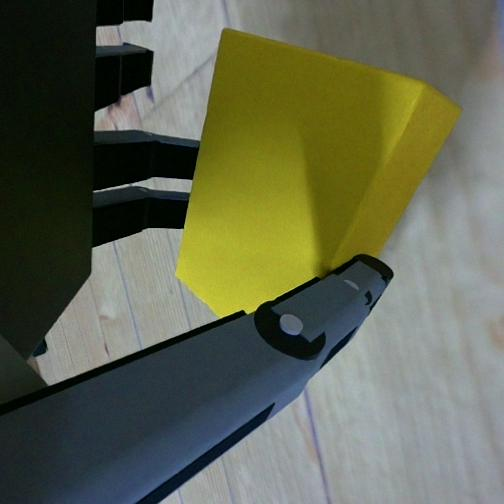

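Emit:
move:
  target: {"side": "right", "x": 0.38, "y": -0.22, "z": 0.22, "quat_wxyz": [0.2474, -0.5973, 0.7049, -0.2920]}
  min_time_s: 3
  cameras: []

Emit:
move:
  joints: {"torso_yaw_rad": 0, "torso_squat_rad": 1.0, "torso_shift_rad": 0.1, "torso_pitch_rad": 0.3, "head_pan_rad": 0}
  min_time_s: 3.5
  cameras: ["head_camera", "right_wrist_camera"]

Scene clock: 335.03 s.
Joint torques (N m): left_arm=[0.97 7.85 6.04 -8.44 -0.69 -1.23 0.05] | right_arm=[6.73 -3.67 -1.75 -9.88 0.66 -0.1 0.36]
External joint torques (N m): left_arm=[-0.63 -0.18 0.13 -1.54 0.03 -0.5 0.07] | right_arm=[0.68 -1.31 1.13 -1.28 -0.36 0.5 0.35]
Wrist force (N): left_arm=[6.5 4.1 5.4] | right_arm=[10.0 -5.9 -2.0]
Wrist torque (N m): left_arm=[0.23 -0.33 0.29] | right_arm=[-0.76 -1.95 -0.02]
Wrist force, peak (N): left_arm=[6.6 4.4 6.0] | right_arm=[10.7 -5.8 -2.3]
move: done
base_odometry: x=+1.252 y=-0.262 heading=-0.041
lidar_m: 1.53 1.43 1.75 2.64 2.54 2.27 3.11 3.00 1.18 1.06 0.78 0.39
base_status: not commanded
joint_positions: torso_squat_rad=+1.200 torso_shift_rad=+0.315 torso_pitch_rad=+0.680 torso_yaw_rad=+0.500 left_shoulder_pitch_rad=+0.016 left_shoulder_roll_rad=+0.350 left_shoulder_yaw_rad=-0.023 left_elbow_rad=-2.039 left_forearm_roll_rad=-0.009 left_wrist_pitch_rad=+0.854 left_hand_roll_rad=-0.048 right_shoulder_pitch_rad=+0.382 right_shoulder_roll_rad=-0.463 right_shoulder_yaw_rad=-0.153 right_elbow_rad=-2.162 right_forearm_roll_rad=+0.587 right_wrist_pitch_rad=+0.718 right_hand_roll_rad=-1.175 head_pan_rad=-0.500 head_tilt_rad=+0.600 left_hand_little=+1.000 left_hand_ring=+1.000 left_hand_middle=+1.000 left_hand_index=+1.000 left_hand_thumb_turn=+1.000 left_hand_thumb_bend=+1.000 left_hand_force_limit=+0.000 left_hand_speed=-0.800 right_hand_little=+1.000 right_hand_ring=+1.000 right_hand_middle=+0.204 right_hand_index=+0.187 right_hand_thumb_turn=-1.000 right_hand_thumb_bend=+0.752 right_hand_force_limit=-0.100 right_hand_speed=-0.940
joint_status: all done
wheel_motors_off: 0
left_hand_stopped_by: target,target,target,target,target,target
right_hand_stopped_by: target,target,force,force,target,target
left_little_load_n: 0.0
left_ring_load_n: 0.0
left_middle_load_n: -0.5
left_index_load_n: 0.0
left_thumb_bend_load_n: 0.0
left_thumb_turn_load_n: 0.0
right_little_load_n: 0.0
right_ring_load_n: 0.0
right_middle_load_n: 5.0
right_index_load_n: 4.5
right_thumb_bend_load_n: 9.0
right_thumb_turn_load_n: 0.5
motor_effort: left_wheel=+1(1) right_wheel=-2(4)
chest: x=+0.0452 y=-0.0003 z=+0.7625 quat_wxyz=(+0.913, +0.083, +0.323, +0.233)
left_hand: x=+0.1038 y=+0.5097 z=+0.3706 quat_wxyz=(+0.337, -0.650, +0.677, +0.081)
right_hand: x=+0.3800 y=-0.2201 z=+0.2200 quat_wxyz=(+0.248, -0.597, +0.705, -0.292)
right_hand_status: reached (checked arc that bows 49 mm and turns the hand up to 8 deg, planned for 3.0 s): 0 mm and 0.0 deg off.

Scene clock: 338.83 s.
Joint torques (N m): left_arm=[-4.51 4.13 3.58 -10.29 -0.16 -1.81 0.23] | right_arm=[1.61 -7.72 -5.56 -9.96 0.98 -0.18 0.37]
External joint torques (N m): left_arm=[0.58 -0.58 0.06 -1.28 0.24 -0.4 0.24] | right_arm=[0.49 0.52 0.76 -1.23 -0.33 0.45 0.36]
Wrist force (N): left_arm=[5.0 6.1 4.9] | right_arm=[9.5 -4.4 -4.2]
Wrist torque (N m): left_arm=[0.38 -0.20 0.12] | right_arm=[-0.54 -1.86 0.00]
Wrist force, peak (N): left_arm=[6.5 4.5 5.9] | right_arm=[10.1 -5.9 -2.2]
move: done
base_odometry: x=+1.252 y=-0.262 heading=-0.041
lidar_m: 1.53 1.43 1.76 2.63 2.54 2.26 3.10 3.00 1.18 1.04 0.77 1.11
base_status: not commanded
joint_positions: torso_squat_rad=+1.000 torso_shift_rad=+0.100 torso_pitch_rad=+0.300 torso_yaw_rad=+0.000 left_shoulder_pitch_rad=+0.015 left_shoulder_roll_rad=+0.350 left_shoulder_yaw_rad=-0.023 left_elbow_rad=-2.039 left_forearm_roll_rad=-0.009 left_wrist_pitch_rad=+0.854 left_hand_roll_rad=-0.048 right_shoulder_pitch_rad=+0.382 right_shoulder_roll_rad=-0.464 right_shoulder_yaw_rad=-0.153 right_elbow_rad=-2.162 right_forearm_roll_rad=+0.587 right_wrist_pitch_rad=+0.718 right_hand_roll_rad=-1.175 head_pan_rad=+0.000 head_tilt_rad=+0.600 left_hand_little=+1.000 left_hand_ring=+1.000 left_hand_middle=+1.000 left_hand_index=+1.000 left_hand_thumb_turn=+1.000 left_hand_thumb_bend=+1.000 left_hand_force_limit=+0.000 left_hand_speed=-0.800 right_hand_little=+1.000 right_hand_ring=+1.000 right_hand_middle=+0.204 right_hand_index=+0.187 right_hand_thumb_turn=-1.000 right_hand_thumb_bend=+0.752 right_hand_force_limit=-0.100 right_hand_speed=-0.940
joint_status: all done
wheel_motors_off: 0
left_hand_stopped_by: target,target,target,target,target,target
right_hand_stopped_by: target,target,force,force,target,target
left_little_load_n: 0.0
left_ring_load_n: 0.0
left_middle_load_n: 0.0
left_index_load_n: 0.0
left_thumb_bend_load_n: 0.0
left_thumb_turn_load_n: 0.0
right_little_load_n: 0.0
right_ring_load_n: 0.0
right_middle_load_n: 5.5
right_index_load_n: 4.5
right_thumb_bend_load_n: 9.5
right_thumb_turn_load_n: 0.0
motor_effort: left_wheel=+1(1) right_wheel=-2(3)
chest: x=-0.0988 y=-0.0003 z=+0.9524 quat_wxyz=(+0.989, +0.000, +0.149, +0.000)
left_hand: x=+0.3003 y=+0.3072 z=+0.5484 quat_wxyz=(+0.386, -0.525, +0.734, -0.194)
right_hand: x=+0.2423 y=-0.4815 z=+0.6254 quat_wxyz=(+0.231, -0.390, +0.722, -0.523)
head_camera: T_world_to_cam=[[0.01679, -0.9995, 0.02688, -0.03411], [-0.80198, -0.02952, -0.59662, 0.7284], [0.59711, -0.01153, -0.80207, 0.87211]] pos_world=[0.06399, -0.00253, 1.13499]
right_wrist_camera: T_world_to_cam=[[-0.47179, -0.06456, -0.87935, 0.63003], [0.02046, 0.99625, -0.08412, 0.52497], [0.88148, -0.05768, -0.46869, 0.16886]] pos_world=[0.13765, -0.47259, 0.67732]

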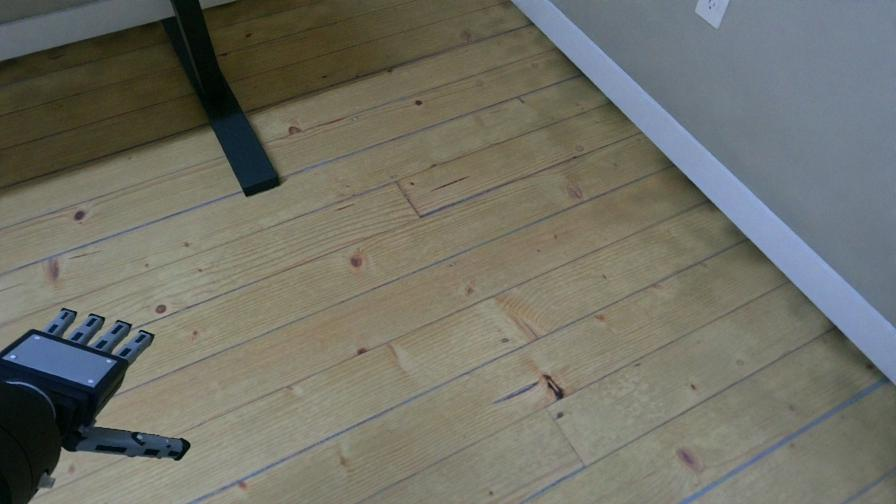

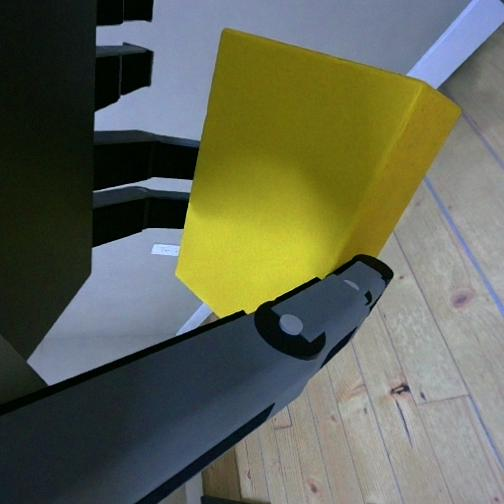

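Emit:
move:
  joints: {"torso_squat_rad": 0.5, "torso_shift_rad": 0.0, "torso_pitch_rad": 0.0, "head_tilt_rad": 0.7}
  min_time_s: 2.5
  cameras: []

Emit:
move:
  target: {"side": "right", "x": 0.30, "y": -0.28, "z": 0.85, "quat_wxyz": [0.2706, -0.6533, 0.6533, -0.2706]}
  min_time_s: 2.5
  cameras: []

Emit:
move:
  base: {"turn_rad_s": 0.602, "for_s": 3.2}
  joints: {"left_shoulder_roll_rad": 0.12}
  cameras: []

Emit:
move:
  base: {"x_m_s": 0.3, "for_s": 3.6}
  cameras: ["head_camera"]

Scene clock: 351.20 s.
Joint torques (N m): left_arm=[-9.65 4.64 4.46 -10.21 -0.32 -2.13 0.19] | right_arm=[-4.11 -8.46 -5.45 -10.04 0.9 -0.55 0.33]
External joint torques (N m): left_arm=[0.31 -0.28 0.72 -1.31 0.12 -0.45 0.2] | right_arm=[0.31 0.71 0.49 -0.84 -0.38 0.47 0.32]
Wrist force (N): left_arm=[5.6 6.7 3.5] | right_arm=[10.6 -3.9 -5.6]
Wrist torque (N m): left_arm=[0.44 -0.34 0.14] | right_arm=[-0.43 -1.89 0.08]
Wrist force, peak (N): left_arm=[5.4 6.8 4.9] | right_arm=[10.8 -4.4 -5.7]
move: done
base_odometry: x=+1.252 y=-0.262 heading=-0.041
lidar_m: 1.53 1.43 1.75 2.63 2.53 2.26 3.10 3.00 1.18 1.04 0.76 1.11
base_status: not commanded
joint_positions: torso_squat_rad=+0.500 torso_shift_rad=+0.000 torso_pitch_rad=+0.000 torso_yaw_rad=+0.000 left_shoulder_pitch_rad=+0.015 left_shoulder_roll_rad=+0.350 left_shoulder_yaw_rad=-0.023 left_elbow_rad=-2.039 left_forearm_roll_rad=-0.009 left_wrist_pitch_rad=+0.854 left_hand_roll_rad=-0.048 right_shoulder_pitch_rad=+0.382 right_shoulder_roll_rad=-0.464 right_shoulder_yaw_rad=-0.153 right_elbow_rad=-2.163 right_forearm_roll_rad=+0.587 right_wrist_pitch_rad=+0.718 right_hand_roll_rad=-1.175 head_pan_rad=+0.000 head_tilt_rad=+0.700 left_hand_little=+1.000 left_hand_ring=+1.000 left_hand_middle=+1.000 left_hand_index=+1.000 left_hand_thumb_turn=+1.000 left_hand_thumb_bend=+1.000 left_hand_force_limit=+0.000 left_hand_speed=-0.800 right_hand_little=+1.000 right_hand_ring=+1.000 right_hand_middle=+0.204 right_hand_index=+0.187 right_hand_thumb_turn=-1.000 right_hand_thumb_bend=+0.752 right_hand_force_limit=-0.100 right_hand_speed=-0.940
joint_status: all done
wheel_motors_off: 0
left_hand_stopped_by: target,target,target,target,target,target
right_hand_stopped_by: target,target,force,force,target,target
left_little_load_n: 0.0
left_ring_load_n: 0.0
left_middle_load_n: 0.0
left_index_load_n: 0.0
left_thumb_bend_load_n: 0.0
left_thumb_turn_load_n: 0.0
right_little_load_n: 0.0
right_ring_load_n: 0.0
right_middle_load_n: 5.0
right_index_load_n: 4.5
right_thumb_bend_load_n: 9.5
right_thumb_turn_load_n: 0.0
motor_effort: left_wheel=+1(1) right_wheel=-1(5)
chest: x=-0.2280 y=-0.0004 z=+1.2042 quat_wxyz=(+1.000, +0.000, +0.000, +0.000)
left_hand: x=+0.2726 y=+0.3072 z=+0.9362 quat_wxyz=(+0.491, -0.490, +0.668, -0.270)
right_hand: x=+0.1944 y=-0.4815 z=+0.9927 quat_wxyz=(+0.336, -0.307, +0.679, -0.576)

Scene clock: 354.03 s.
Joint torques (N m): left_arm=[-10.34 5.27 3.62 -10.28 -0.27 -2.04 0.16] | right_arm=[-17.63 -11.58 -7.39 -6.31 0.44 -0.82 0.32]
External joint torques (N m): left_arm=[-0.38 0.35 -0.13 -1.37 0.17 -0.35 0.16] | right_arm=[-0.38 -0.3 0.98 0.65 -0.3 0.52 0.31]
Wrist force (N): left_arm=[5.7 6.7 3.4] | right_arm=[10.0 -5.7 -2.1]
Wrist torque (N m): left_arm=[0.44 -0.37 0.14] | right_arm=[-0.74 -1.95 -0.03]
Wrist force, peak (N): left_arm=[5.3 7.5 3.8] | right_arm=[10.9 -4.3 -5.7]
move: done
base_odometry: x=+1.252 y=-0.262 heading=-0.041
lidar_m: 1.53 1.43 1.75 2.62 2.54 2.26 3.10 3.00 1.17 1.06 0.76 1.11
base_status: not commanded
joint_positions: torso_squat_rad=+0.500 torso_shift_rad=+0.000 torso_pitch_rad=+0.000 torso_yaw_rad=+0.000 left_shoulder_pitch_rad=+0.015 left_shoulder_roll_rad=+0.350 left_shoulder_yaw_rad=-0.023 left_elbow_rad=-2.039 left_forearm_roll_rad=-0.009 left_wrist_pitch_rad=+0.854 left_hand_roll_rad=-0.048 right_shoulder_pitch_rad=-0.397 right_shoulder_roll_rad=-0.727 right_shoulder_yaw_rad=+0.398 right_elbow_rad=-1.500 right_forearm_roll_rad=-0.471 right_wrist_pitch_rad=+0.890 right_hand_roll_rad=-0.498 head_pan_rad=+0.000 head_tilt_rad=+0.700 left_hand_little=+1.000 left_hand_ring=+1.000 left_hand_middle=+1.000 left_hand_index=+1.000 left_hand_thumb_turn=+1.000 left_hand_thumb_bend=+1.000 left_hand_force_limit=+0.000 left_hand_speed=-0.800 right_hand_little=+1.000 right_hand_ring=+1.000 right_hand_middle=+0.204 right_hand_index=+0.187 right_hand_thumb_turn=-1.000 right_hand_thumb_bend=+0.752 right_hand_force_limit=-0.100 right_hand_speed=-0.940
joint_status: all done
wheel_motors_off: 0
left_hand_stopped_by: target,target,target,target,target,target
right_hand_stopped_by: target,target,force,force,target,target
left_little_load_n: 0.0
left_ring_load_n: 0.0
left_middle_load_n: 0.0
left_index_load_n: 0.0
left_thumb_bend_load_n: 0.0
left_thumb_turn_load_n: 0.0
right_little_load_n: -0.5
right_ring_load_n: 0.0
right_middle_load_n: 5.5
right_index_load_n: 4.5
right_thumb_bend_load_n: 9.5
right_thumb_turn_load_n: 0.0
motor_effort: left_wheel=+0(1) right_wheel=-1(3)
chest: x=-0.2280 y=-0.0004 z=+1.2042 quat_wxyz=(+1.000, +0.000, +0.000, +0.000)
left_hand: x=+0.2726 y=+0.3072 z=+0.9362 quat_wxyz=(+0.491, -0.490, +0.668, -0.270)
right_hand: x=+0.3000 y=-0.2799 z=+0.8506 quat_wxyz=(+0.271, -0.652, +0.654, -0.272)
right_hand_status: reached (checked arc that bows 30 mm and turns the hand up to 54 deg, planned for 2.5 s): 1 mm and 0.2 deg off.

Scene clock: 358.73 s.
Joint torques (N m): left_arm=[-9.78 2.06 2.37 -10.77 -0.12 -2.17 0.43] | right_arm=[-17.36 -11.18 -7.27 -6.82 0.36 -0.95 0.26]
External joint torques (N m): left_arm=[0.18 0.44 1.05 -1.37 0 -0.38 0.43] | right_arm=[-0.11 0.09 1.11 0.13 -0.38 0.39 0.25]
Wrist force (N): left_arm=[4.2 7.4 3.5] | right_arm=[10.0 -5.7 -2.2]
Wrist torque (N m): left_arm=[0.53 -0.21 0.03] | right_arm=[-0.72 -1.95 -0.02]
Wrist force, peak (N): left_arm=[5.7 6.9 3.6] | right_arm=[10.2 -5.9 -2.2]
move: done
base_odometry: x=+1.251 y=-0.262 heading=+1.885
lidar_m: 2.54 2.27 2.78 2.98 1.82 1.12 0.76 1.08 1.33 1.45 1.80 1.76
base_status: done (sent for 3.2 of 3.2 s)
joint_positions: torso_squat_rad=+0.500 torso_shift_rad=+0.000 torso_pitch_rad=+0.000 torso_yaw_rad=+0.000 left_shoulder_pitch_rad=+0.015 left_shoulder_roll_rad=+0.120 left_shoulder_yaw_rad=-0.023 left_elbow_rad=-2.039 left_forearm_roll_rad=-0.009 left_wrist_pitch_rad=+0.854 left_hand_roll_rad=-0.048 right_shoulder_pitch_rad=-0.397 right_shoulder_roll_rad=-0.727 right_shoulder_yaw_rad=+0.398 right_elbow_rad=-1.500 right_forearm_roll_rad=-0.471 right_wrist_pitch_rad=+0.890 right_hand_roll_rad=-0.498 head_pan_rad=+0.000 head_tilt_rad=+0.700 left_hand_little=+1.000 left_hand_ring=+1.000 left_hand_middle=+1.000 left_hand_index=+1.000 left_hand_thumb_turn=+1.000 left_hand_thumb_bend=+1.000 left_hand_force_limit=+0.000 left_hand_speed=-0.800 right_hand_little=+1.000 right_hand_ring=+1.000 right_hand_middle=+0.204 right_hand_index=+0.187 right_hand_thumb_turn=-1.000 right_hand_thumb_bend=+0.752 right_hand_force_limit=-0.100 right_hand_speed=-0.940
joint_status: all done
wheel_motors_off: 0
left_hand_stopped_by: target,target,target,target,target,target
right_hand_stopped_by: target,target,force,force,target,target
left_little_load_n: 0.0
left_ring_load_n: 0.0
left_middle_load_n: 0.0
left_index_load_n: 0.0
left_thumb_bend_load_n: 0.0
left_thumb_turn_load_n: 0.0
right_little_load_n: 0.0
right_ring_load_n: -0.5
right_middle_load_n: 5.5
right_index_load_n: 4.0
right_thumb_bend_load_n: 9.5
right_thumb_turn_load_n: 0.0
motor_effort: left_wheel=+1(25) right_wheel=+5(29)
chest: x=-0.2280 y=-0.0004 z=+1.2042 quat_wxyz=(+1.000, +0.000, +0.000, +0.000)
left_hand: x=+0.2729 y=+0.2271 z=+0.9258 quat_wxyz=(+0.433, -0.544, +0.631, -0.345)
right_hand: x=+0.3000 y=-0.2799 z=+0.8506 quat_wxyz=(+0.271, -0.652, +0.654, -0.272)

Scene clock: 363.50 s.
Joint torques (N m): left_arm=[-10.19 1.47 2.19 -10.61 -0.09 -2.22 -0.03] | right_arm=[-17.27 -11.32 -7.61 -6.52 0.29 -0.81 0.45]
External joint torques (N m): left_arm=[-0.23 -0.15 0.88 -1.2 0.02 -0.43 -0.03] | right_arm=[-0.01 -0.05 0.77 0.43 -0.45 0.53 0.44]
Wrist force (N): left_arm=[4.0 7.7 3.5] | right_arm=[10.2 -5.6 -2.1]
Wrist torque (N m): left_arm=[0.57 -0.18 0.01] | right_arm=[-0.72 -1.97 -0.01]
Wrist force, peak (N): left_arm=[4.4 7.6 4.0] | right_arm=[10.2 -6.0 -2.0]
move: done
base_odometry: x=+0.918 y=+0.765 heading=+1.885
lidar_m: 1.47 1.50 1.57 2.31 3.18 2.09 1.84 2.15 1.75 1.25 1.71 1.63
base_status: done (sent for 3.6 of 3.6 s)
joint_positions: torso_squat_rad=+0.500 torso_shift_rad=+0.000 torso_pitch_rad=+0.000 torso_yaw_rad=+0.000 left_shoulder_pitch_rad=+0.016 left_shoulder_roll_rad=+0.120 left_shoulder_yaw_rad=-0.023 left_elbow_rad=-2.039 left_forearm_roll_rad=-0.009 left_wrist_pitch_rad=+0.854 left_hand_roll_rad=-0.048 right_shoulder_pitch_rad=-0.397 right_shoulder_roll_rad=-0.727 right_shoulder_yaw_rad=+0.398 right_elbow_rad=-1.500 right_forearm_roll_rad=-0.471 right_wrist_pitch_rad=+0.890 right_hand_roll_rad=-0.498 head_pan_rad=+0.000 head_tilt_rad=+0.700 left_hand_little=+1.000 left_hand_ring=+1.000 left_hand_middle=+1.000 left_hand_index=+1.000 left_hand_thumb_turn=+1.000 left_hand_thumb_bend=+1.000 left_hand_force_limit=+0.000 left_hand_speed=-0.800 right_hand_little=+1.000 right_hand_ring=+1.000 right_hand_middle=+0.204 right_hand_index=+0.187 right_hand_thumb_turn=-1.000 right_hand_thumb_bend=+0.752 right_hand_force_limit=-0.100 right_hand_speed=-0.940
joint_status: not commanded
wheel_motors_off: 0
left_hand_stopped_by: target,target,target,target,target,target
right_hand_stopped_by: target,target,force,force,target,target
left_little_load_n: 0.0
left_ring_load_n: 0.0
left_middle_load_n: -0.5
left_index_load_n: 0.0
left_thumb_bend_load_n: 0.0
left_thumb_turn_load_n: 0.0
right_little_load_n: 0.0
right_ring_load_n: 0.0
right_middle_load_n: 5.5
right_index_load_n: 4.0
right_thumb_bend_load_n: 9.5
right_thumb_turn_load_n: 0.0
motor_effort: left_wheel=-1(21) right_wheel=-1(31)
chest: x=-0.2279 y=-0.0004 z=+1.2042 quat_wxyz=(+1.000, +0.000, +0.000, +0.000)
left_hand: x=+0.2730 y=+0.2271 z=+0.9257 quat_wxyz=(+0.432, -0.544, +0.631, -0.345)
right_hand: x=+0.3001 y=-0.2799 z=+0.8505 quat_wxyz=(+0.271, -0.652, +0.654, -0.272)
head_camera: T_world_to_cam=[[0.01112, -0.9995, 0.02968, -0.04335], [-0.6675, -0.02952, -0.74402, 0.97238], [0.74452, -0.01153, -0.6675, 1.03973]] pos_world=[-0.12455, -0.00263, 1.41877]

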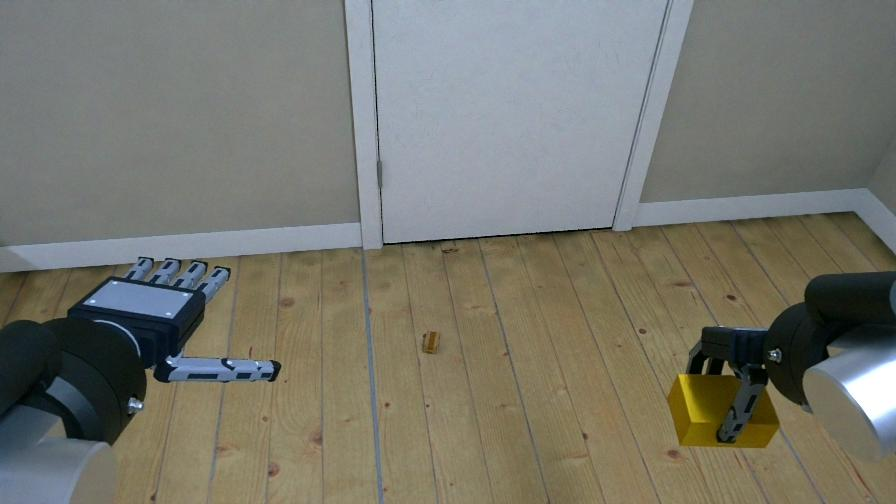

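Emit:
zoom_image:
  camera: "head_camera"
  region: [400, 310, 460, 370]

Scaled by 8.400 from the camera's image (finer frame: 1280x720).

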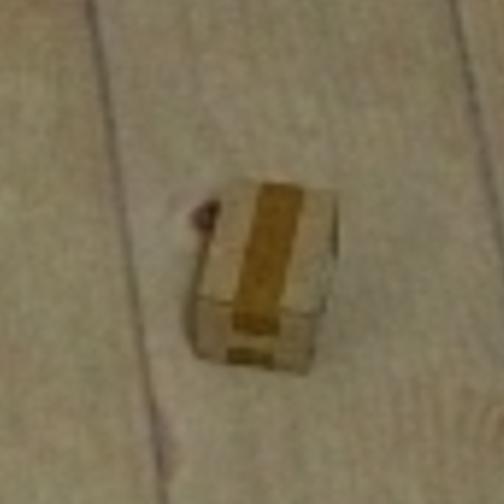

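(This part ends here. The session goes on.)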